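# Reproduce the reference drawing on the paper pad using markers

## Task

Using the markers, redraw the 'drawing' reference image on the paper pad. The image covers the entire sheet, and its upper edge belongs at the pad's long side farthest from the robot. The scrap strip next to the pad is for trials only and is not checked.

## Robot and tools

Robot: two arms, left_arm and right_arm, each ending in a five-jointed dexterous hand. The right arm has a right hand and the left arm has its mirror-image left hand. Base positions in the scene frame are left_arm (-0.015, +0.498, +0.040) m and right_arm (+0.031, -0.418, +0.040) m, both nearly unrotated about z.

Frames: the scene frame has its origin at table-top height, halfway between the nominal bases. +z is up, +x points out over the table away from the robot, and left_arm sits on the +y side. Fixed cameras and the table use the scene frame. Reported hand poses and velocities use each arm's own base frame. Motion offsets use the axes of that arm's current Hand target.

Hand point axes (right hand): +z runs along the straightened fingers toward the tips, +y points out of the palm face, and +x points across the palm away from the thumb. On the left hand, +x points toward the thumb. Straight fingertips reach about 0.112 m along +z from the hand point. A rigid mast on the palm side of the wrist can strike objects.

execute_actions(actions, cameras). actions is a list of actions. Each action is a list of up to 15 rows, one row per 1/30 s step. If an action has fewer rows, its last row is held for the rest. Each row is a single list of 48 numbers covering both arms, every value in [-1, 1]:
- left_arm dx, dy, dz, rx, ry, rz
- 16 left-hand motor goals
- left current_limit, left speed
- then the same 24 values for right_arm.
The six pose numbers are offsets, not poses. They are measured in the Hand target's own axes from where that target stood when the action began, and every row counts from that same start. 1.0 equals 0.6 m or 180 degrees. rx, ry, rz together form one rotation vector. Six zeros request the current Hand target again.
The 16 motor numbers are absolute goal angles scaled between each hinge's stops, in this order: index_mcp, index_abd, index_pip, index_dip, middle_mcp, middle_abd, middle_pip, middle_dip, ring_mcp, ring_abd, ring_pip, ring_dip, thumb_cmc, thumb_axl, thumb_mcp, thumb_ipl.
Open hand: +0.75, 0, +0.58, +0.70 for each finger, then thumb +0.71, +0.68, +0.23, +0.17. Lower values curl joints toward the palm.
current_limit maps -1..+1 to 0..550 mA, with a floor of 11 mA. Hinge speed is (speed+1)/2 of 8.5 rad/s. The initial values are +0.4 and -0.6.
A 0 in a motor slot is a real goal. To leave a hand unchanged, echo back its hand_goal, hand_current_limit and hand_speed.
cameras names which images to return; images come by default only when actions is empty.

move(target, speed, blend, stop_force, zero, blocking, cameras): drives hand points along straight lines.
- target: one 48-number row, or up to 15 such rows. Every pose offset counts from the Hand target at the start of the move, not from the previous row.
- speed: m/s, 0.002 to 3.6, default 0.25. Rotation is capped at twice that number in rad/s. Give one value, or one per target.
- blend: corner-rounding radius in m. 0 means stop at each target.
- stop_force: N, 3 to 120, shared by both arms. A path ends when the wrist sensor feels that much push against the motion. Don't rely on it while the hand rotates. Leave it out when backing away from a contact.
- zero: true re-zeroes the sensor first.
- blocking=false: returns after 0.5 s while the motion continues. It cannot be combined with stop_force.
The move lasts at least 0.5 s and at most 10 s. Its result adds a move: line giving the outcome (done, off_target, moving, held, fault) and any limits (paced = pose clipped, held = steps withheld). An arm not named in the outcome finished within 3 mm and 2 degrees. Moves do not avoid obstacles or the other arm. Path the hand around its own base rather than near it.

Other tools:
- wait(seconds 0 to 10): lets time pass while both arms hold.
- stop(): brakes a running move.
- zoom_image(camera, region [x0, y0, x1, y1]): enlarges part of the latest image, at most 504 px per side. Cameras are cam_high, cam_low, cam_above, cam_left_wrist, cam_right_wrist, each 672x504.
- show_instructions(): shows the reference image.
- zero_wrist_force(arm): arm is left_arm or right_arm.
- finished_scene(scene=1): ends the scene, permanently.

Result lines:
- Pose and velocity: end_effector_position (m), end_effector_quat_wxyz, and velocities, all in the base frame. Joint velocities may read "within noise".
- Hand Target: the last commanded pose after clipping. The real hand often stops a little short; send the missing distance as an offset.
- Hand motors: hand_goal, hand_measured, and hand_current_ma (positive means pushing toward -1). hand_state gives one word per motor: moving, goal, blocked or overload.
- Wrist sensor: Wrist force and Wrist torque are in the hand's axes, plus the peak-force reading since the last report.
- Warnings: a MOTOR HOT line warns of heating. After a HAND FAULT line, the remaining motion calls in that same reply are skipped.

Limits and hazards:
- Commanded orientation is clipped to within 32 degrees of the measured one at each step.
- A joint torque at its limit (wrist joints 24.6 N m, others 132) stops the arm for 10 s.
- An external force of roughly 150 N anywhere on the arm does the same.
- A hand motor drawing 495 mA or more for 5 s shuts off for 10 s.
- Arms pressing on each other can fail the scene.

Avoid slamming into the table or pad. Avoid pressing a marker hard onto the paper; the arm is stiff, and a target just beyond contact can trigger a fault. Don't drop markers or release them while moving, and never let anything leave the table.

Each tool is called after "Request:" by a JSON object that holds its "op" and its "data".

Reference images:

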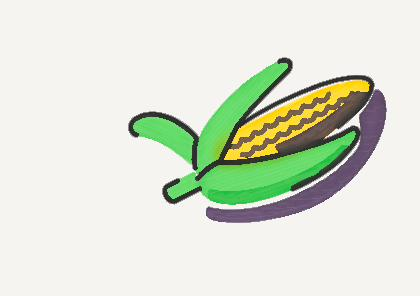

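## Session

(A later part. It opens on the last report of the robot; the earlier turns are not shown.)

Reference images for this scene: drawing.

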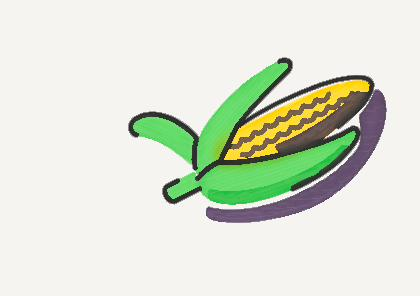

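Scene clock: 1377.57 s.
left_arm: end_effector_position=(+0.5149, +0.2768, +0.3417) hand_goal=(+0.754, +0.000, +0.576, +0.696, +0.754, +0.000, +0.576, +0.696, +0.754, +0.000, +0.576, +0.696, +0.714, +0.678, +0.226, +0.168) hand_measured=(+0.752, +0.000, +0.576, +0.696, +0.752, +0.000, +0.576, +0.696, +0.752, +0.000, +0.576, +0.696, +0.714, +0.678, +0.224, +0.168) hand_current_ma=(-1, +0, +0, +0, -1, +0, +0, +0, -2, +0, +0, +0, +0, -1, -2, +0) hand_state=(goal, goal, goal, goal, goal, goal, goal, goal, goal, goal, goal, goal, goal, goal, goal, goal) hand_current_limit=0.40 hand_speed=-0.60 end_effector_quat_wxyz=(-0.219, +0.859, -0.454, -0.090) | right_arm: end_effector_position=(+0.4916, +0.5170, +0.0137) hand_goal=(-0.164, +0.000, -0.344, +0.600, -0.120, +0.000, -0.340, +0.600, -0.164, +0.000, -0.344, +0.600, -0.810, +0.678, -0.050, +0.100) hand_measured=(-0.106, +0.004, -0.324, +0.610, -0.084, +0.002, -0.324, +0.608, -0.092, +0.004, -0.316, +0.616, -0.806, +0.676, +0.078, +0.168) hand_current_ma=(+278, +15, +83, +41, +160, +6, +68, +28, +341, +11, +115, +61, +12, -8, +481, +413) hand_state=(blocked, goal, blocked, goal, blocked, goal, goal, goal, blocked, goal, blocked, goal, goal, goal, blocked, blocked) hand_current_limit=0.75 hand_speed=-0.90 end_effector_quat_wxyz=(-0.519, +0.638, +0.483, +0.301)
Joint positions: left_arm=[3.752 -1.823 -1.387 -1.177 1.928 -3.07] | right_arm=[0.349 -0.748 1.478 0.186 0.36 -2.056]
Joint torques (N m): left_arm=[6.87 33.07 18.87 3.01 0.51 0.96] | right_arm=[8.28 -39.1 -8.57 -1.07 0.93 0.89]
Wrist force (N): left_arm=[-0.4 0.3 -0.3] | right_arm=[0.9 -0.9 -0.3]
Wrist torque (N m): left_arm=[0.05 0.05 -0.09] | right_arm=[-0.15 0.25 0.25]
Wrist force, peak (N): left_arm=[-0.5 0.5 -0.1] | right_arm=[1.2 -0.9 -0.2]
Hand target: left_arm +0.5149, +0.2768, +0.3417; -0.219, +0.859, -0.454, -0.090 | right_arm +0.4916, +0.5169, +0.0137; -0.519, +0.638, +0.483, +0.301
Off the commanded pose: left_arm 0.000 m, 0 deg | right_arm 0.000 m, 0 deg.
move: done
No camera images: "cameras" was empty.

Request:
{"op": "move", "data": {"target": [0,0,0,0,0,0,0.754,0,0.576,0.696,0.754,0,0.576,0.696,0.754,0,0.576,0.696,0.714,0.678,0.226,0.168,0.4,-0.6,-0.01616,0.00673,-0.06,0,0,0,-0.165,0,-0.345,0.6,-0.12,0,-0.34,0.6,-0.165,0,-0.345,0.6,-0.81,0.678,-0.05,0.1,0.75,-0.9], "speed": 0.06, "cameras": []}}

Request:
{"op": "move", "data": {"target": [[0,0,0,0,0,0,0.754,0,0.576,0.696,0.754,0,0.576,0.696,0.754,0,0.576,0.696,0.714,0.678,0.226,0.168,0.4,-0.6,0.02954,-0.01231,-0.00933,0,0,0,-0.165,0,-0.345,0.6,-0.12,0,-0.34,0.6,-0.165,0,-0.345,0.6,-0.81,0.678,-0.05,0.1,0.75,-0.9],[0,0,0,0,0,0,0.754,0,0.576,0.696,0.754,0,0.576,0.696,0.754,0,0.576,0.696,0.714,0.678,0.226,0.168,0.4,-0.6,0.2061,-0.0859,0.3467,0,0,0,-0.165,0,-0.345,0.6,-0.12,0,-0.34,0.6,-0.165,0,-0.345,0.6,-0.81,0.678,-0.05,0.1,0.75,-0.9]], "speed": 0.2, "blend": 0.01, "cameras": ["cam_above"]}}

Request:
{"op": "zoom_image", "data": {"camera": "cam_above", "region": [290, 240, 390, 315]}}

Scene clock: 1388.33 s.
left_arm: end_effector_position=(+0.5149, +0.2768, +0.3417) hand_goal=(+0.754, +0.000, +0.576, +0.696, +0.754, +0.000, +0.576, +0.696, +0.754, +0.000, +0.576, +0.696, +0.714, +0.678, +0.226, +0.168) hand_measured=(+0.752, +0.000, +0.576, +0.696, +0.752, +0.000, +0.576, +0.696, +0.752, +0.000, +0.576, +0.696, +0.714, +0.678, +0.224, +0.168) hand_current_ma=(-1, +0, +0, +0, -1, +0, +0, +0, -2, +0, +0, +0, +0, -1, -2, +0) hand_state=(goal, goal, goal, goal, goal, goal, goal, goal, goal, goal, goal, goal, goal, goal, goal, goal) hand_current_limit=0.40 hand_speed=-0.60 end_effector_quat_wxyz=(-0.219, +0.859, -0.454, -0.090) | right_arm: end_effector_position=(+0.4961, +0.4797, +0.0137) hand_goal=(-0.164, +0.000, -0.344, +0.600, -0.120, +0.000, -0.340, +0.600, -0.164, +0.000, -0.344, +0.600, -0.810, +0.678, -0.050, +0.100) hand_measured=(-0.106, +0.004, -0.324, +0.610, -0.084, +0.002, -0.324, +0.608, -0.092, +0.004, -0.316, +0.616, -0.806, +0.676, +0.078, +0.168) hand_current_ma=(+278, +15, +83, +41, +160, +6, +68, +28, +341, +11, +115, +61, +12, -8, +481, +413) hand_state=(blocked, goal, blocked, goal, blocked, goal, goal, goal, blocked, goal, blocked, goal, goal, goal, blocked, blocked) hand_current_limit=0.75 hand_speed=-0.90 end_effector_quat_wxyz=(-0.519, +0.638, +0.483, +0.301)
Joint positions: left_arm=[3.752 -1.823 -1.387 -1.177 1.928 -3.07] | right_arm=[0.277 -0.739 1.507 0.316 0.322 -2.236]
Joint torques (N m): left_arm=[7.72 33.23 17.61 2.92 0.38 0.92] | right_arm=[-10.99 -38.69 -19.57 4.29 -3.85 -1.41]
Wrist force (N): left_arm=[-0.1 0.3 -0.1] | right_arm=[0.3 -1.0 -0.3]
Wrist torque (N m): left_arm=[0.04 0.02 -0.08] | right_arm=[-0.15 0.31 0.27]
Wrist force, peak (N): left_arm=[-0.2 0.7 -0.1] | right_arm=[1.1 -1.4 -0.9]
Hand target: left_arm +0.5149, +0.2768, +0.3417; -0.219, +0.859, -0.454, -0.090 | right_arm +0.4962, +0.4797, +0.0137; -0.519, +0.638, +0.483, +0.301
Off the commanded pose: left_arm 0.000 m, 0 deg | right_arm 0.000 m, 0 deg.
move: done
No camera images: "cameras" was empty.

Scene clock: 1390.27 s.
left_arm: end_effector_position=(+0.5149, +0.2768, +0.3417) hand_goal=(+0.754, +0.000, +0.576, +0.696, +0.754, +0.000, +0.576, +0.696, +0.754, +0.000, +0.576, +0.696, +0.714, +0.678, +0.226, +0.168) hand_measured=(+0.752, +0.000, +0.576, +0.696, +0.752, +0.000, +0.576, +0.696, +0.752, +0.000, +0.576, +0.696, +0.714, +0.678, +0.224, +0.168) hand_current_ma=(-1, +0, +0, +0, -1, +0, +0, +0, -2, +0, +0, +0, +0, -1, -2, +0) hand_state=(goal, goal, goal, goal, goal, goal, goal, goal, goal, goal, goal, goal, goal, goal, goal, goal) hand_current_limit=0.40 hand_speed=-0.60 end_effector_quat_wxyz=(-0.219, +0.859, -0.454, -0.090) | right_arm: end_effector_position=(+0.4674, +0.7151, +0.0842) hand_goal=(-0.164, +0.000, -0.344, +0.600, -0.120, +0.000, -0.340, +0.600, -0.164, +0.000, -0.344, +0.600, -0.810, +0.678, -0.050, +0.100) hand_measured=(-0.106, +0.004, -0.324, +0.610, -0.084, +0.002, -0.324, +0.608, -0.092, +0.004, -0.316, +0.616, -0.806, +0.676, +0.078, +0.168) hand_current_ma=(+278, +16, +83, +41, +160, +7, +68, +28, +341, +12, +115, +61, +13, -8, +481, +413) hand_state=(blocked, goal, blocked, goal, blocked, goal, goal, goal, blocked, goal, blocked, goal, goal, goal, blocked, blocked) hand_current_limit=0.75 hand_speed=-0.90 end_effector_quat_wxyz=(-0.519, +0.638, +0.483, +0.301)
Joint positions: left_arm=[3.752 -1.823 -1.387 -1.177 1.928 -3.07] | right_arm=[0.666 -0.688 1.068 0.132 0.606 -1.606]
Joint torques (N m): left_arm=[7.1 34.01 17.35 2.83 0.32 1.02] | right_arm=[9.57 -47.91 -26.88 2.73 1.92 0.89]
Wrist force (N): left_arm=[-0.2 0.2 0.0] | right_arm=[-0.7 -0.7 -0.2]
Wrist torque (N m): left_arm=[0.01 0.04 -0.08] | right_arm=[-0.14 0.36 0.20]
Wrist force, peak (N): left_arm=[-0.2 0.6 -0.1] | right_arm=[-2.1 -0.2 0.4]
Hand target: left_arm +0.5149, +0.2768, +0.3417; -0.219, +0.859, -0.454, -0.090 | right_arm +0.4674, +0.7151, +0.0842; -0.519, +0.638, +0.483, +0.301
Off the commanded pose: left_arm 0.000 m, 0 deg | right_arm 0.000 m, 0 deg.
move: done
Images, in order (width x height): cam_above 672x504.

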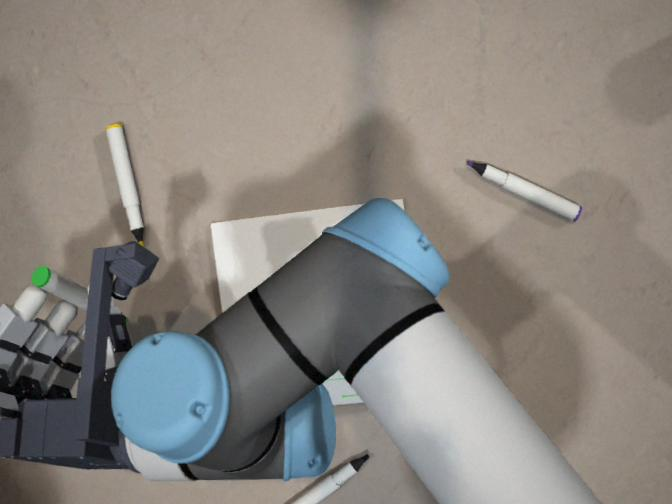

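Scaled by 5.040.

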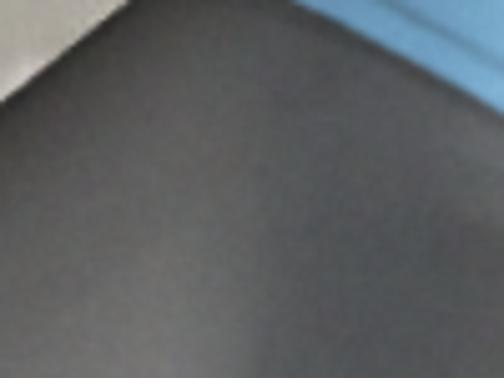

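Request:
{"op": "move", "data": {"target": [0,0,0,0,0,0,0.754,0,0.576,0.696,0.754,0,0.576,0.696,0.754,0,0.576,0.696,0.714,0.678,0.226,0.168,0.4,-0.6,-0.108,-0.1307,-0.0615,0,0,0,-0.165,0,-0.345,0.6,-0.12,0,-0.34,0.6,-0.165,0,-0.345,0.6,-0.81,0.678,-0.05,0.1,0.75,-0.9], "speed": 0.2, "cameras": ["cam_above"]}}

Request:
{"op": "zoom_image", "data": {"camera": "cam_above", "region": [300, 250, 400, 325]}}

Request:
{"op": "zoom_image", "data": {"camera": "cam_above", "region": [200, 190, 430, 370]}}

Scene clock: 1398.57 s.
left_arm: end_effector_position=(+0.5149, +0.2768, +0.3417) hand_goal=(+0.754, +0.000, +0.576, +0.696, +0.754, +0.000, +0.576, +0.696, +0.754, +0.000, +0.576, +0.696, +0.714, +0.678, +0.226, +0.168) hand_measured=(+0.752, +0.000, +0.576, +0.696, +0.752, +0.000, +0.576, +0.696, +0.752, +0.000, +0.576, +0.696, +0.714, +0.678, +0.224, +0.168) hand_current_ma=(-1, +0, +0, +0, -1, +0, +0, +0, -2, +0, +0, +0, +0, -1, -2, +0) hand_state=(goal, goal, goal, goal, goal, goal, goal, goal, goal, goal, goal, goal, goal, goal, goal, goal) hand_current_limit=0.40 hand_speed=-0.60 end_effector_quat_wxyz=(-0.219, +0.859, -0.454, -0.090) | right_arm: end_effector_position=(+0.3761, +0.6599, +0.0663) hand_goal=(-0.164, +0.000, -0.344, +0.600, -0.120, +0.000, -0.340, +0.600, -0.164, +0.000, -0.344, +0.600, -0.810, +0.678, -0.050, +0.100) hand_measured=(-0.106, +0.004, -0.324, +0.610, -0.084, +0.002, -0.324, +0.608, -0.092, +0.004, -0.316, +0.616, -0.806, +0.676, +0.078, +0.168) hand_current_ma=(+278, +16, +83, +41, +160, +7, +68, +28, +341, +12, +115, +61, +13, -8, +481, +413) hand_state=(blocked, goal, blocked, goal, blocked, goal, goal, goal, blocked, goal, blocked, goal, goal, goal, blocked, blocked) hand_current_limit=0.75 hand_speed=-0.90 end_effector_quat_wxyz=(-0.519, +0.638, +0.483, +0.301)
Joint positions: left_arm=[3.752 -1.823 -1.387 -1.177 1.928 -3.07] | right_arm=[0.691 -0.893 1.5 -0.111 0.627 -1.586]
Joint torques (N m): left_arm=[7.21 32.74 17.83 2.78 0.29 1.06] | right_arm=[9.35 -53.49 -12.56 -2.46 2 1.05]
Wrist force (N): left_arm=[-0.4 0.3 0.1] | right_arm=[-0.5 -0.2 0.0]
Wrist torque (N m): left_arm=[0.02 0.06 -0.10] | right_arm=[-0.10 0.34 0.22]
Wrist force, peak (N): left_arm=[-0.3 0.7 -0.2] | right_arm=[-1.2 -1.5 -0.5]
Hand target: left_arm +0.5149, +0.2768, +0.3417; -0.219, +0.859, -0.454, -0.090 | right_arm +0.3761, +0.6599, +0.0663; -0.519, +0.638, +0.483, +0.301
Off the commanded pose: left_arm 0.000 m, 0 deg | right_arm 0.000 m, 0 deg.
move: done
Images, in order (width x height): cam_above 672x504.

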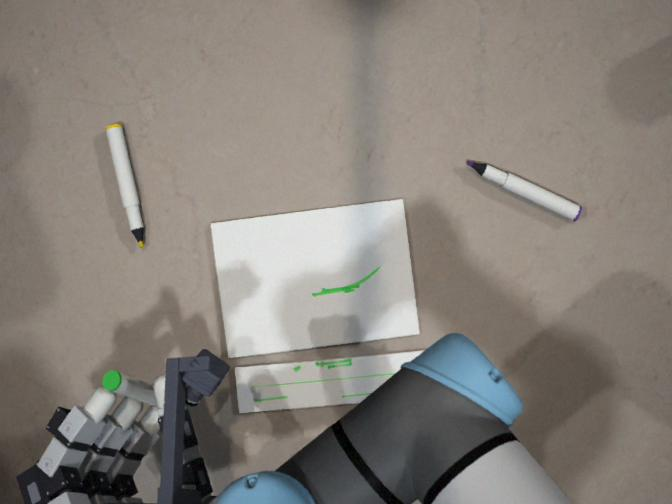

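Scaled by 5.040.

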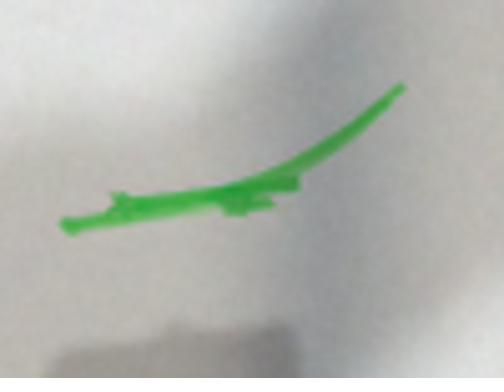

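Scaled by 2.191.

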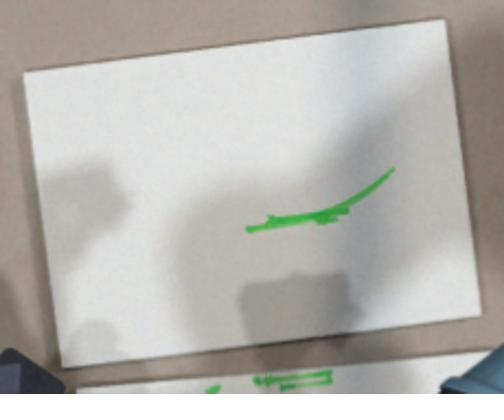

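Request:
{"op": "move", "data": {"target": [0,0,0,0,0,0,0.754,0,0.576,0.696,0.754,0,0.576,0.696,0.754,0,0.576,0.696,0.714,0.678,0.226,0.168,0.4,-0.6,-0.069,0.206,-0.2126,0,0,0,-0.165,0,-0.345,0.6,-0.12,0,-0.34,0.6,-0.165,0,-0.345,0.6,-0.81,0.678,-0.05,0.1,0.75,-0.9], "speed": 0.2, "cameras": []}}

Request:
{"op": "move", "data": {"target": [[0,0,0,0,0,0,0.754,0,0.576,0.696,0.754,0,0.576,0.696,0.754,0,0.576,0.696,0.714,0.678,0.226,0.168,0.4,-0.6,-0.00886,0.00369,0.0028,0,0,0,-0.165,0,-0.345,0.6,-0.12,0,-0.34,0.6,-0.165,0,-0.345,0.6,-0.81,0.678,-0.05,0.1,0.75,-0.9],[0,0,0,0,0,0,0.754,0,0.576,0.696,0.754,0,0.576,0.696,0.754,0,0.576,0.696,0.714,0.678,0.226,0.168,0.4,-0.6,-0.00941,0.00844,-0.0052,0,0,0,-0.165,0,-0.345,0.6,-0.12,0,-0.34,0.6,-0.165,0,-0.345,0.6,-0.81,0.678,-0.05,0.1,0.75,-0.9],[0,0,0,0,0,0,0.754,0,0.576,0.696,0.754,0,0.576,0.696,0.754,0,0.576,0.696,0.714,0.678,0.226,0.168,0.4,-0.6,-0.0104,0.01336,-0.0148,0,0,0,-0.165,0,-0.345,0.6,-0.12,0,-0.34,0.6,-0.165,0,-0.345,0.6,-0.81,0.678,-0.05,0.1,0.75,-0.9],[0,0,0,0,0,0,0.754,0,0.576,0.696,0.754,0,0.576,0.696,0.754,0,0.576,0.696,0.714,0.678,0.226,0.168,0.4,-0.6,-0.01692,0.01833,-0.042,0,0,0,-0.165,0,-0.345,0.6,-0.12,0,-0.34,0.6,-0.165,0,-0.345,0.6,-0.81,0.678,-0.05,0.1,0.75,-0.9],[0,0,0,0,0,0,0.754,0,0.576,0.696,0.754,0,0.576,0.696,0.754,0,0.576,0.696,0.714,0.678,0.226,0.168,0.4,-0.6,-0.02275,0.02618,-0.0708,0,0,0,-0.165,0,-0.345,0.6,-0.12,0,-0.34,0.6,-0.165,0,-0.345,0.6,-0.81,0.678,-0.05,0.1,0.75,-0.9],[0,0,0,0,0,0,0.754,0,0.576,0.696,0.754,0,0.576,0.696,0.754,0,0.576,0.696,0.714,0.678,0.226,0.168,0.4,-0.6,-0.02585,0.03695,-0.0948,0,0,0,-0.165,0,-0.345,0.6,-0.12,0,-0.34,0.6,-0.165,0,-0.345,0.6,-0.81,0.678,-0.05,0.1,0.75,-0.9],[0,0,0,0,0,0,0.754,0,0.576,0.696,0.754,0,0.576,0.696,0.754,0,0.576,0.696,0.714,0.678,0.226,0.168,0.4,-0.6,-0.02744,0.04709,-0.1132,0,0,0,-0.165,0,-0.345,0.6,-0.12,0,-0.34,0.6,-0.165,0,-0.345,0.6,-0.81,0.678,-0.05,0.1,0.75,-0.9],[0,0,0,0,0,0,0.754,0,0.576,0.696,0.754,0,0.576,0.696,0.754,0,0.576,0.696,0.714,0.678,0.226,0.168,0.4,-0.6,-0.02301,0.04525,-0.1146,0,0,0,-0.165,0,-0.345,0.6,-0.12,0,-0.34,0.6,-0.165,0,-0.345,0.6,-0.81,0.678,-0.05,0.1,0.75,-0.9]], "speed": [0.05,0.06,0.06,0.06,0.06,0.06,0.06,0.05], "blend": [0,0.003,0.003,0.003,0.003,0.003,0,0], "cameras": ["cam_right_wrist"]}}

Request:
{"op": "zoom_image", "data": {"camera": "cam_right_wrist", "region": [522, 140, 672, 290]}}

Scene clock: 1461.23 s.
left_arm: end_effector_position=(+0.5149, +0.2768, +0.3417) hand_goal=(+0.754, +0.000, +0.576, +0.696, +0.754, +0.000, +0.576, +0.696, +0.754, +0.000, +0.576, +0.696, +0.714, +0.678, +0.226, +0.168) hand_measured=(+0.752, +0.000, +0.576, +0.696, +0.752, +0.000, +0.576, +0.696, +0.752, +0.000, +0.576, +0.696, +0.714, +0.678, +0.224, +0.168) hand_current_ma=(-1, +0, +0, +0, -1, +0, +0, +0, -2, +0, +0, +0, +0, -1, -2, +0) hand_state=(goal, goal, goal, goal, goal, goal, goal, goal, goal, goal, goal, goal, goal, goal, goal, goal) hand_current_limit=0.40 hand_speed=-0.60 end_effector_quat_wxyz=(-0.219, +0.859, -0.454, -0.090) | right_arm: end_effector_position=(+0.4913, +0.5265, +0.0194) hand_goal=(-0.164, +0.000, -0.344, +0.600, -0.120, +0.000, -0.340, +0.600, -0.164, +0.000, -0.344, +0.600, -0.810, +0.678, -0.050, +0.100) hand_measured=(-0.106, +0.004, -0.324, +0.610, -0.084, +0.002, -0.324, +0.608, -0.092, +0.004, -0.316, +0.616, -0.806, +0.676, +0.078, +0.168) hand_current_ma=(+278, +16, +83, +41, +160, +7, +68, +28, +341, +12, +115, +61, +13, -8, +481, +413) hand_state=(blocked, goal, blocked, goal, blocked, goal, goal, goal, blocked, goal, blocked, goal, goal, goal, blocked, blocked) hand_current_limit=0.75 hand_speed=-0.90 end_effector_quat_wxyz=(-0.519, +0.638, +0.483, +0.301)
Joint positions: left_arm=[3.752 -1.823 -1.387 -1.177 1.928 -3.07] | right_arm=[0.366 -0.756 1.465 0.171 0.371 -2.019]
Joint torques (N m): left_arm=[7.19 33.49 17.87 2.91 0.23 1.3] | right_arm=[-11.53 -40.82 -23.05 3.9 -3.99 -1.73]
Wrist force (N): left_arm=[-0.4 0.4 -0.3] | right_arm=[-0.4 -0.3 -0.2]
Wrist torque (N m): left_arm=[0.07 0.05 -0.10] | right_arm=[-0.10 0.34 0.32]
Wrist force, peak (N): left_arm=[-0.2 0.7 -0.4] | right_arm=[-0.1 -1.7 1.1]
Hand target: left_arm +0.5149, +0.2768, +0.3417; -0.219, +0.859, -0.454, -0.090 | right_arm +0.4913, +0.5265, +0.0193; -0.519, +0.638, +0.483, +0.301
Off the commanded pose: left_arm 0.000 m, 0 deg | right_arm 0.000 m, 0 deg.
move: done
No camera images: "cameras" was empty.

Scene clock: 1463.77 s.
left_arm: end_effector_position=(+0.5149, +0.2768, +0.3417) hand_goal=(+0.754, +0.000, +0.576, +0.696, +0.754, +0.000, +0.576, +0.696, +0.754, +0.000, +0.576, +0.696, +0.714, +0.678, +0.226, +0.168) hand_measured=(+0.752, +0.000, +0.576, +0.696, +0.752, +0.000, +0.576, +0.696, +0.752, +0.000, +0.576, +0.696, +0.714, +0.678, +0.224, +0.168) hand_current_ma=(-1, +0, +0, +0, -1, +0, +0, +0, -2, +0, +0, +0, +0, -1, -2, +0) hand_state=(goal, goal, goal, goal, goal, goal, goal, goal, goal, goal, goal, goal, goal, goal, goal, goal) hand_current_limit=0.40 hand_speed=-0.60 end_effector_quat_wxyz=(-0.219, +0.859, -0.454, -0.090) | right_arm: end_effector_position=(+0.5197, +0.4569, +0.0162) hand_goal=(-0.164, +0.000, -0.344, +0.600, -0.120, +0.000, -0.340, +0.600, -0.164, +0.000, -0.344, +0.600, -0.810, +0.678, -0.050, +0.100) hand_measured=(-0.106, +0.004, -0.328, +0.608, -0.084, +0.002, -0.324, +0.606, -0.092, +0.004, -0.316, +0.616, -0.806, +0.676, +0.078, +0.168) hand_current_ma=(+278, +14, +68, +29, +160, +6, +62, +24, +341, +12, +115, +61, +12, -8, +481, +413) hand_state=(blocked, goal, goal, goal, blocked, goal, goal, goal, blocked, goal, blocked, goal, goal, goal, blocked, blocked) hand_current_limit=0.75 hand_speed=-0.90 end_effector_quat_wxyz=(-0.519, +0.638, +0.483, +0.301)
Joint positions: left_arm=[3.752 -1.823 -1.387 -1.177 1.928 -3.07] | right_arm=[0.223 -0.692 1.449 0.483 0.3 -2.399]
Joint torques (N m): left_arm=[7.19 34.16 16.92 2.76 0.43 0.95] | right_arm=[-11 -56.3 -21.45 4.66 -4.06 -1.62]
Wrist force (N): left_arm=[-0.3 0.4 -0.1] | right_arm=[-0.4 -0.6 -0.1]
Wrist torque (N m): left_arm=[0.04 0.05 -0.09] | right_arm=[-0.15 0.34 0.30]
Wrist force, peak (N): left_arm=[-0.4 0.5 -0.1] | right_arm=[1.3 -2.1 0.0]
Hand target: left_arm +0.5149, +0.2768, +0.3417; -0.219, +0.859, -0.454, -0.090 | right_arm +0.5197, +0.4569, +0.0162; -0.519, +0.638, +0.483, +0.301
Off the commanded pose: left_arm 0.000 m, 0 deg | right_arm 0.000 m, 0 deg.
move: done; blend cut to 0.0028 m at target 2
camera_calibration:
cam_right_wrist: T_world_to_cam=[[0.247522, -0.232309, -0.94062, 0.0319955], [-0.554109, -0.830332, 0.0592585, 0.615798], [-0.794793, 0.506538, -0.33425, 0.317196], [0, 0, 0, 1]] pos_world=[0.585405, 0.358078, 0.099627]
Images, in order (width x height): cam_right_wrist 672x504.

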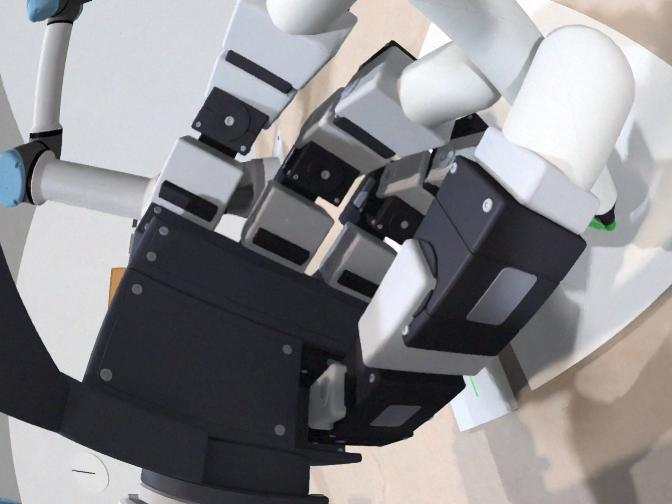

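Scaled by 3.360 from the camera's 672x504 image, which has a finer 960x720 frame.

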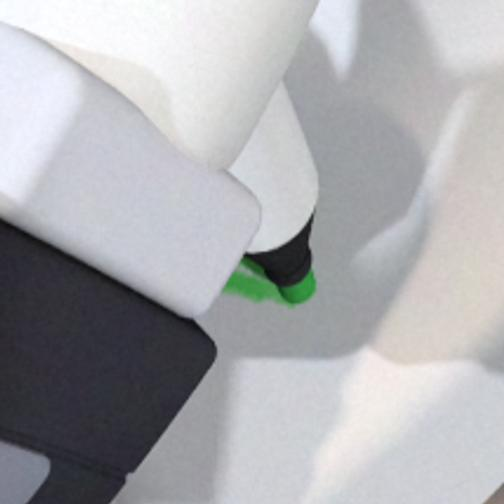

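Request:
{"op": "move", "data": {"target": [[0,0,0,0,0,0,0.754,0,0.576,0.696,0.754,0,0.576,0.696,0.754,0,0.576,0.696,0.714,0.678,0.226,0.168,0.4,-0.6,0.01708,-0.04639,0.1152,0,0,0,-0.165,0,-0.345,0.6,-0.12,0,-0.34,0.6,-0.165,0,-0.345,0.6,-0.81,0.678,-0.05,0.1,0.75,-0.9],[0,0,0,0,0,0,0.754,0,0.576,0.696,0.754,0,0.576,0.696,0.754,0,0.576,0.696,0.714,0.678,0.226,0.168,0.4,-0.6,0.01265,-0.04454,0.1166,0,0,0,-0.165,0,-0.345,0.6,-0.12,0,-0.34,0.6,-0.165,0,-0.345,0.6,-0.81,0.678,-0.05,0.1,0.75,-0.9],[0,0,0,0,0,0,0.754,0,0.576,0.696,0.754,0,0.576,0.696,0.754,0,0.576,0.696,0.714,0.678,0.226,0.168,0.4,-0.6,0.00976,-0.03873,0.0998,0,0,0,-0.165,0,-0.345,0.6,-0.12,0,-0.34,0.6,-0.165,0,-0.345,0.6,-0.81,0.678,-0.05,0.1,0.75,-0.9],[0,0,0,0,0,0,0.754,0,0.576,0.696,0.754,0,0.576,0.696,0.754,0,0.576,0.696,0.714,0.678,0.226,0.168,0.4,-0.6,0.00317,-0.03391,0.0726,0,0,0,-0.165,0,-0.345,0.6,-0.12,0,-0.34,0.6,-0.165,0,-0.345,0.6,-0.81,0.678,-0.05,0.1,0.75,-0.9],[0,0,0,0,0,0,0.754,0,0.576,0.696,0.754,0,0.576,0.696,0.754,0,0.576,0.696,0.714,0.678,0.226,0.168,0.4,-0.6,-0.00212,-0.02476,0.0438,0,0,0,-0.165,0,-0.345,0.6,-0.12,0,-0.34,0.6,-0.165,0,-0.345,0.6,-0.81,0.678,-0.05,0.1,0.75,-0.9],[0,0,0,0,0,0,0.754,0,0.576,0.696,0.754,0,0.576,0.696,0.754,0,0.576,0.696,0.714,0.678,0.226,0.168,0.4,-0.6,-0.00457,-0.01245,0.0198,0,0,0,-0.165,0,-0.345,0.6,-0.12,0,-0.34,0.6,-0.165,0,-0.345,0.6,-0.81,0.678,-0.05,0.1,0.75,-0.9],[0,0,0,0,0,0,0.754,0,0.576,0.696,0.754,0,0.576,0.696,0.754,0,0.576,0.696,0.714,0.678,0.226,0.168,0.4,-0.6,-0.00512,-0.00283,0.0054,0,0,0,-0.165,0,-0.345,0.6,-0.12,0,-0.34,0.6,-0.165,0,-0.345,0.6,-0.81,0.678,-0.05,0.1,0.75,-0.9],[0,0,0,0,0,0,0.754,0,0.576,0.696,0.754,0,0.576,0.696,0.754,0,0.576,0.696,0.714,0.678,0.226,0.168,0.4,-0.6,-0.00069,-0.00468,0.004,0,0,0,-0.165,0,-0.345,0.6,-0.12,0,-0.34,0.6,-0.165,0,-0.345,0.6,-0.81,0.678,-0.05,0.1,0.75,-0.9],[0,0,0,0,0,0,0.754,0,0.576,0.696,0.754,0,0.576,0.696,0.754,0,0.576,0.696,0.714,0.678,0.226,0.168,0.4,-0.6,0.01617,-0.04917,0.116,0,0,0,-0.165,0,-0.345,0.6,-0.12,0,-0.34,0.6,-0.165,0,-0.345,0.6,-0.81,0.678,-0.05,0.1,0.75,-0.9],[0,0,0,0,0,0,0.754,0,0.576,0.696,0.754,0,0.576,0.696,0.754,0,0.576,0.696,0.714,0.678,0.226,0.168,0.4,-0.6,0.01174,-0.04732,0.1174,0,0,0,-0.165,0,-0.345,0.6,-0.12,0,-0.34,0.6,-0.165,0,-0.345,0.6,-0.81,0.678,-0.05,0.1,0.75,-0.9],[0,0,0,0,0,0,0.754,0,0.576,0.696,0.754,0,0.576,0.696,0.754,0,0.576,0.696,0.714,0.678,0.226,0.168,0.4,-0.6,0.00692,-0.04554,0.0998,0,0,0,-0.165,0,-0.345,0.6,-0.12,0,-0.34,0.6,-0.165,0,-0.345,0.6,-0.81,0.678,-0.05,0.1,0.75,-0.9],[0,0,0,0,0,0,0.754,0,0.576,0.696,0.754,0,0.576,0.696,0.754,0,0.576,0.696,0.714,0.678,0.226,0.168,0.4,-0.6,0.00024,-0.04095,0.0726,0,0,0,-0.165,0,-0.345,0.6,-0.12,0,-0.34,0.6,-0.165,0,-0.345,0.6,-0.81,0.678,-0.05,0.1,0.75,-0.9],[0,0,0,0,0,0,0.754,0,0.576,0.696,0.754,0,0.576,0.696,0.754,0,0.576,0.696,0.714,0.678,0.226,0.168,0.4,-0.6,-0.00447,-0.03041,0.0438,0,0,0,-0.165,0,-0.345,0.6,-0.12,0,-0.34,0.6,-0.165,0,-0.345,0.6,-0.81,0.678,-0.05,0.1,0.75,-0.9],[0,0,0,0,0,0,0.754,0,0.576,0.696,0.754,0,0.576,0.696,0.754,0,0.576,0.696,0.714,0.678,0.226,0.168,0.4,-0.6,-0.00629,-0.01657,0.0198,0,0,0,-0.165,0,-0.345,0.6,-0.12,0,-0.34,0.6,-0.165,0,-0.345,0.6,-0.81,0.678,-0.05,0.1,0.75,-0.9],[0,0,0,0,0,0,0.754,0,0.576,0.696,0.754,0,0.576,0.696,0.754,0,0.576,0.696,0.714,0.678,0.226,0.168,0.4,-0.6,-0.00619,-0.00239,0.0014,0,0,0,-0.165,0,-0.345,0.6,-0.12,0,-0.34,0.6,-0.165,0,-0.345,0.6,-0.81,0.678,-0.05,0.1,0.75,-0.9]], "speed": [0.2,0.05,0.06,0.06,0.06,0.06,0.06,0.1,0.2,0.05,0.06,0.06,0.06,0.06,0.06], "blend": [0.001,0,0.002,0.003,0.003,0.003,0,0.001,0.001,0,0.002,0.003,0.003,0.003,0], "cameras": ["cam_right_wrist"]}}

Request:
{"op": "zoom_image", "data": {"camera": "cam_right_wrist", "region": [522, 140, 672, 290]}}

Scene clock: 1497.53 s.
left_arm: end_effector_position=(+0.5149, +0.2768, +0.3417) hand_goal=(+0.754, +0.000, +0.576, +0.696, +0.754, +0.000, +0.576, +0.696, +0.754, +0.000, +0.576, +0.696, +0.714, +0.678, +0.226, +0.168) hand_measured=(+0.752, +0.000, +0.576, +0.696, +0.752, +0.000, +0.576, +0.696, +0.752, +0.000, +0.576, +0.696, +0.714, +0.678, +0.224, +0.168) hand_current_ma=(-1, +0, +0, +0, -1, +0, +0, +0, -2, +0, +0, +0, +0, -1, -2, +0) hand_state=(goal, goal, goal, goal, goal, goal, goal, goal, goal, goal, goal, goal, goal, goal, goal, goal) hand_current_limit=0.40 hand_speed=-0.60 end_effector_quat_wxyz=(-0.219, +0.859, -0.454, -0.090) | right_arm: end_effector_position=(+0.5170, +0.4566, +0.0133) hand_goal=(-0.164, +0.000, -0.344, +0.600, -0.120, +0.000, -0.340, +0.600, -0.164, +0.000, -0.344, +0.600, -0.810, +0.678, -0.050, +0.100) hand_measured=(-0.106, +0.004, -0.328, +0.608, -0.084, +0.002, -0.324, +0.606, -0.092, +0.004, -0.316, +0.616, -0.808, +0.676, +0.078, +0.168) hand_current_ma=(+278, +14, +68, +29, +160, +6, +62, +24, +341, +12, +115, +61, +10, -8, +481, +413) hand_state=(blocked, goal, goal, goal, blocked, goal, goal, goal, blocked, goal, blocked, goal, goal, goal, blocked, blocked) hand_current_limit=0.75 hand_speed=-0.90 end_effector_quat_wxyz=(-0.519, +0.638, +0.483, +0.301)
Joint positions: left_arm=[3.752 -1.823 -1.387 -1.177 1.928 -3.07] | right_arm=[0.223 -0.692 1.459 0.471 0.3 -2.397]
Joint torques (N m): left_arm=[6.93 34.08 17.95 2.81 0.35 1.11] | right_arm=[-11.31 -38.39 -20.06 4.64 -3.83 -1.59]
Wrist force (N): left_arm=[-0.1 0.5 0.0] | right_arm=[0.6 -1.4 -0.1]
Wrist torque (N m): left_arm=[0.06 0.02 -0.08] | right_arm=[-0.21 0.30 0.27]
Wrist force, peak (N): left_arm=[-0.5 0.6 -0.1] | right_arm=[1.4 -2.1 -0.3]
Hand target: left_arm +0.5149, +0.2768, +0.3417; -0.219, +0.859, -0.454, -0.090 | right_arm +0.5170, +0.4566, +0.0133; -0.519, +0.638, +0.483, +0.301
Off the commanded pose: left_arm 0.000 m, 0 deg | right_arm 0.000 m, 0 deg.
move: done
camera_calibration:
cam_right_wrist: T_world_to_cam=[[0.247503, -0.232297, -0.940628, 0.0298499], [-0.554174, -0.830291, 0.0592304, 0.614167], [-0.794753, 0.506612, -0.334233, 0.314232], [0, 0, 0, 1]] pos_world=[0.582705, 0.357677, 0.096727]
Images, in order (width x height): cam_right_wrist 672x504.

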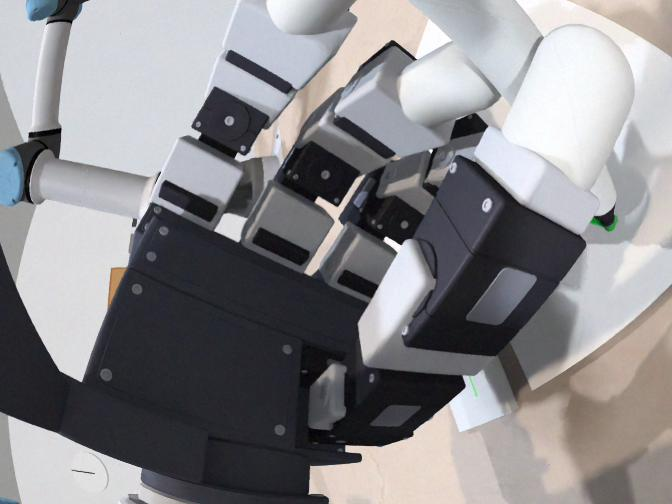

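Scaled by 3.360 from the camera's 672x504 image, which has a finer 960x720 frame.

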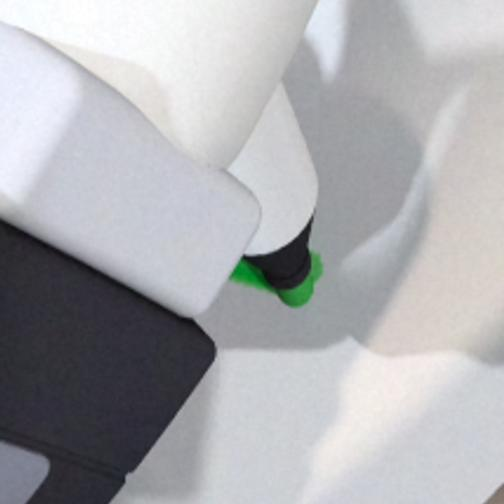

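Request:
{"op": "move", "data": {"target": [[0,0,0,0,0,0,0.754,0,0.576,0.696,0.754,0,0.576,0.696,0.754,0,0.576,0.696,0.714,0.678,0.226,0.168,0.4,-0.6,0.00739,-0.00308,-0.00233,0,0,0,-0.165,0,-0.345,0.6,-0.12,0,-0.34,0.6,-0.165,0,-0.345,0.6,-0.81,0.678,-0.05,0.1,0.75,-0.9],[0,0,0,0,0,0,0.754,0,0.576,0.696,0.754,0,0.576,0.696,0.754,0,0.576,0.696,0.714,0.678,0.226,0.168,0.4,-0.6,0.0981,-0.2495,0.3256,0,0,0,-0.165,0,-0.345,0.6,-0.12,0,-0.34,0.6,-0.165,0,-0.345,0.6,-0.81,0.678,-0.05,0.1,0.75,-0.9]], "speed": [0.06,0.2], "blend": [0.002,0], "cameras": ["cam_above"]}}

Request:
{"op": "zoom_image", "data": {"camera": "cam_above", "region": [300, 250, 400, 325]}}

Scene clock: 1507.97 s.
left_arm: end_effector_position=(+0.5149, +0.2768, +0.3417) hand_goal=(+0.754, +0.000, +0.576, +0.696, +0.754, +0.000, +0.576, +0.696, +0.754, +0.000, +0.576, +0.696, +0.714, +0.678, +0.226, +0.168) hand_measured=(+0.752, +0.000, +0.576, +0.696, +0.752, +0.000, +0.576, +0.696, +0.752, +0.000, +0.576, +0.696, +0.714, +0.678, +0.224, +0.168) hand_current_ma=(-1, +0, +0, +0, -1, +0, +0, +0, -2, +0, +0, +0, +0, -1, -2, +0) hand_state=(goal, goal, goal, goal, goal, goal, goal, goal, goal, goal, goal, goal, goal, goal, goal, goal) hand_current_limit=0.40 hand_speed=-0.60 end_effector_quat_wxyz=(-0.219, +0.859, -0.454, -0.090) | right_arm: end_effector_position=(+0.3758, +0.6597, +0.0664) hand_goal=(-0.164, +0.000, -0.344, +0.600, -0.120, +0.000, -0.340, +0.600, -0.164, +0.000, -0.344, +0.600, -0.810, +0.678, -0.050, +0.100) hand_measured=(-0.106, +0.004, -0.328, +0.608, -0.084, +0.002, -0.324, +0.606, -0.092, +0.004, -0.316, +0.616, -0.806, +0.676, +0.078, +0.168) hand_current_ma=(+278, +14, +68, +29, +160, +6, +62, +24, +341, +12, +115, +61, +12, -8, +481, +413) hand_state=(blocked, goal, goal, goal, blocked, goal, goal, goal, blocked, goal, blocked, goal, goal, goal, blocked, blocked) hand_current_limit=0.75 hand_speed=-0.90 end_effector_quat_wxyz=(-0.519, +0.638, +0.483, +0.301)
Joint positions: left_arm=[3.752 -1.823 -1.387 -1.177 1.928 -3.07] | right_arm=[0.691 -0.894 1.501 -0.112 0.628 -1.586]
Joint torques (N m): left_arm=[8.26 33.4 18 2.79 0.31 1.3] | right_arm=[9.23 -37.7 -26.19 -2.5 1.74 1.28]
Wrist force (N): left_arm=[-0.4 0.3 0.0] | right_arm=[-0.5 -0.6 0.0]
Wrist torque (N m): left_arm=[0.04 0.05 -0.09] | right_arm=[-0.15 0.34 0.21]
Wrist force, peak (N): left_arm=[-0.4 0.8 0.1] | right_arm=[1.0 -1.9 -0.3]
Hand target: left_arm +0.5149, +0.2768, +0.3417; -0.219, +0.859, -0.454, -0.090 | right_arm +0.3757, +0.6598, +0.0664; -0.519, +0.638, +0.483, +0.301
Off the commanded pose: left_arm 0.000 m, 0 deg | right_arm 0.000 m, 0 deg.
move: done
Images, in order (width x height): cam_above 672x504.

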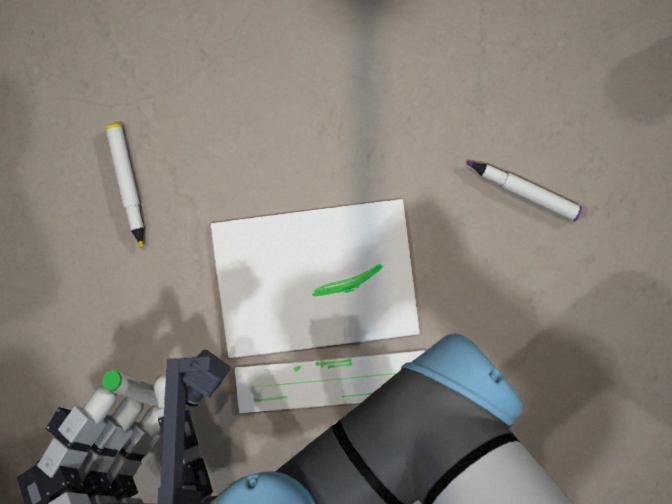

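Scaled by 5.040.

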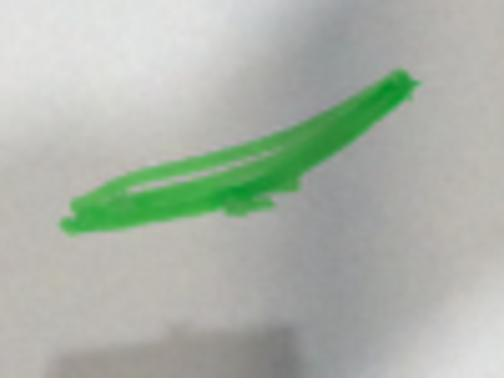

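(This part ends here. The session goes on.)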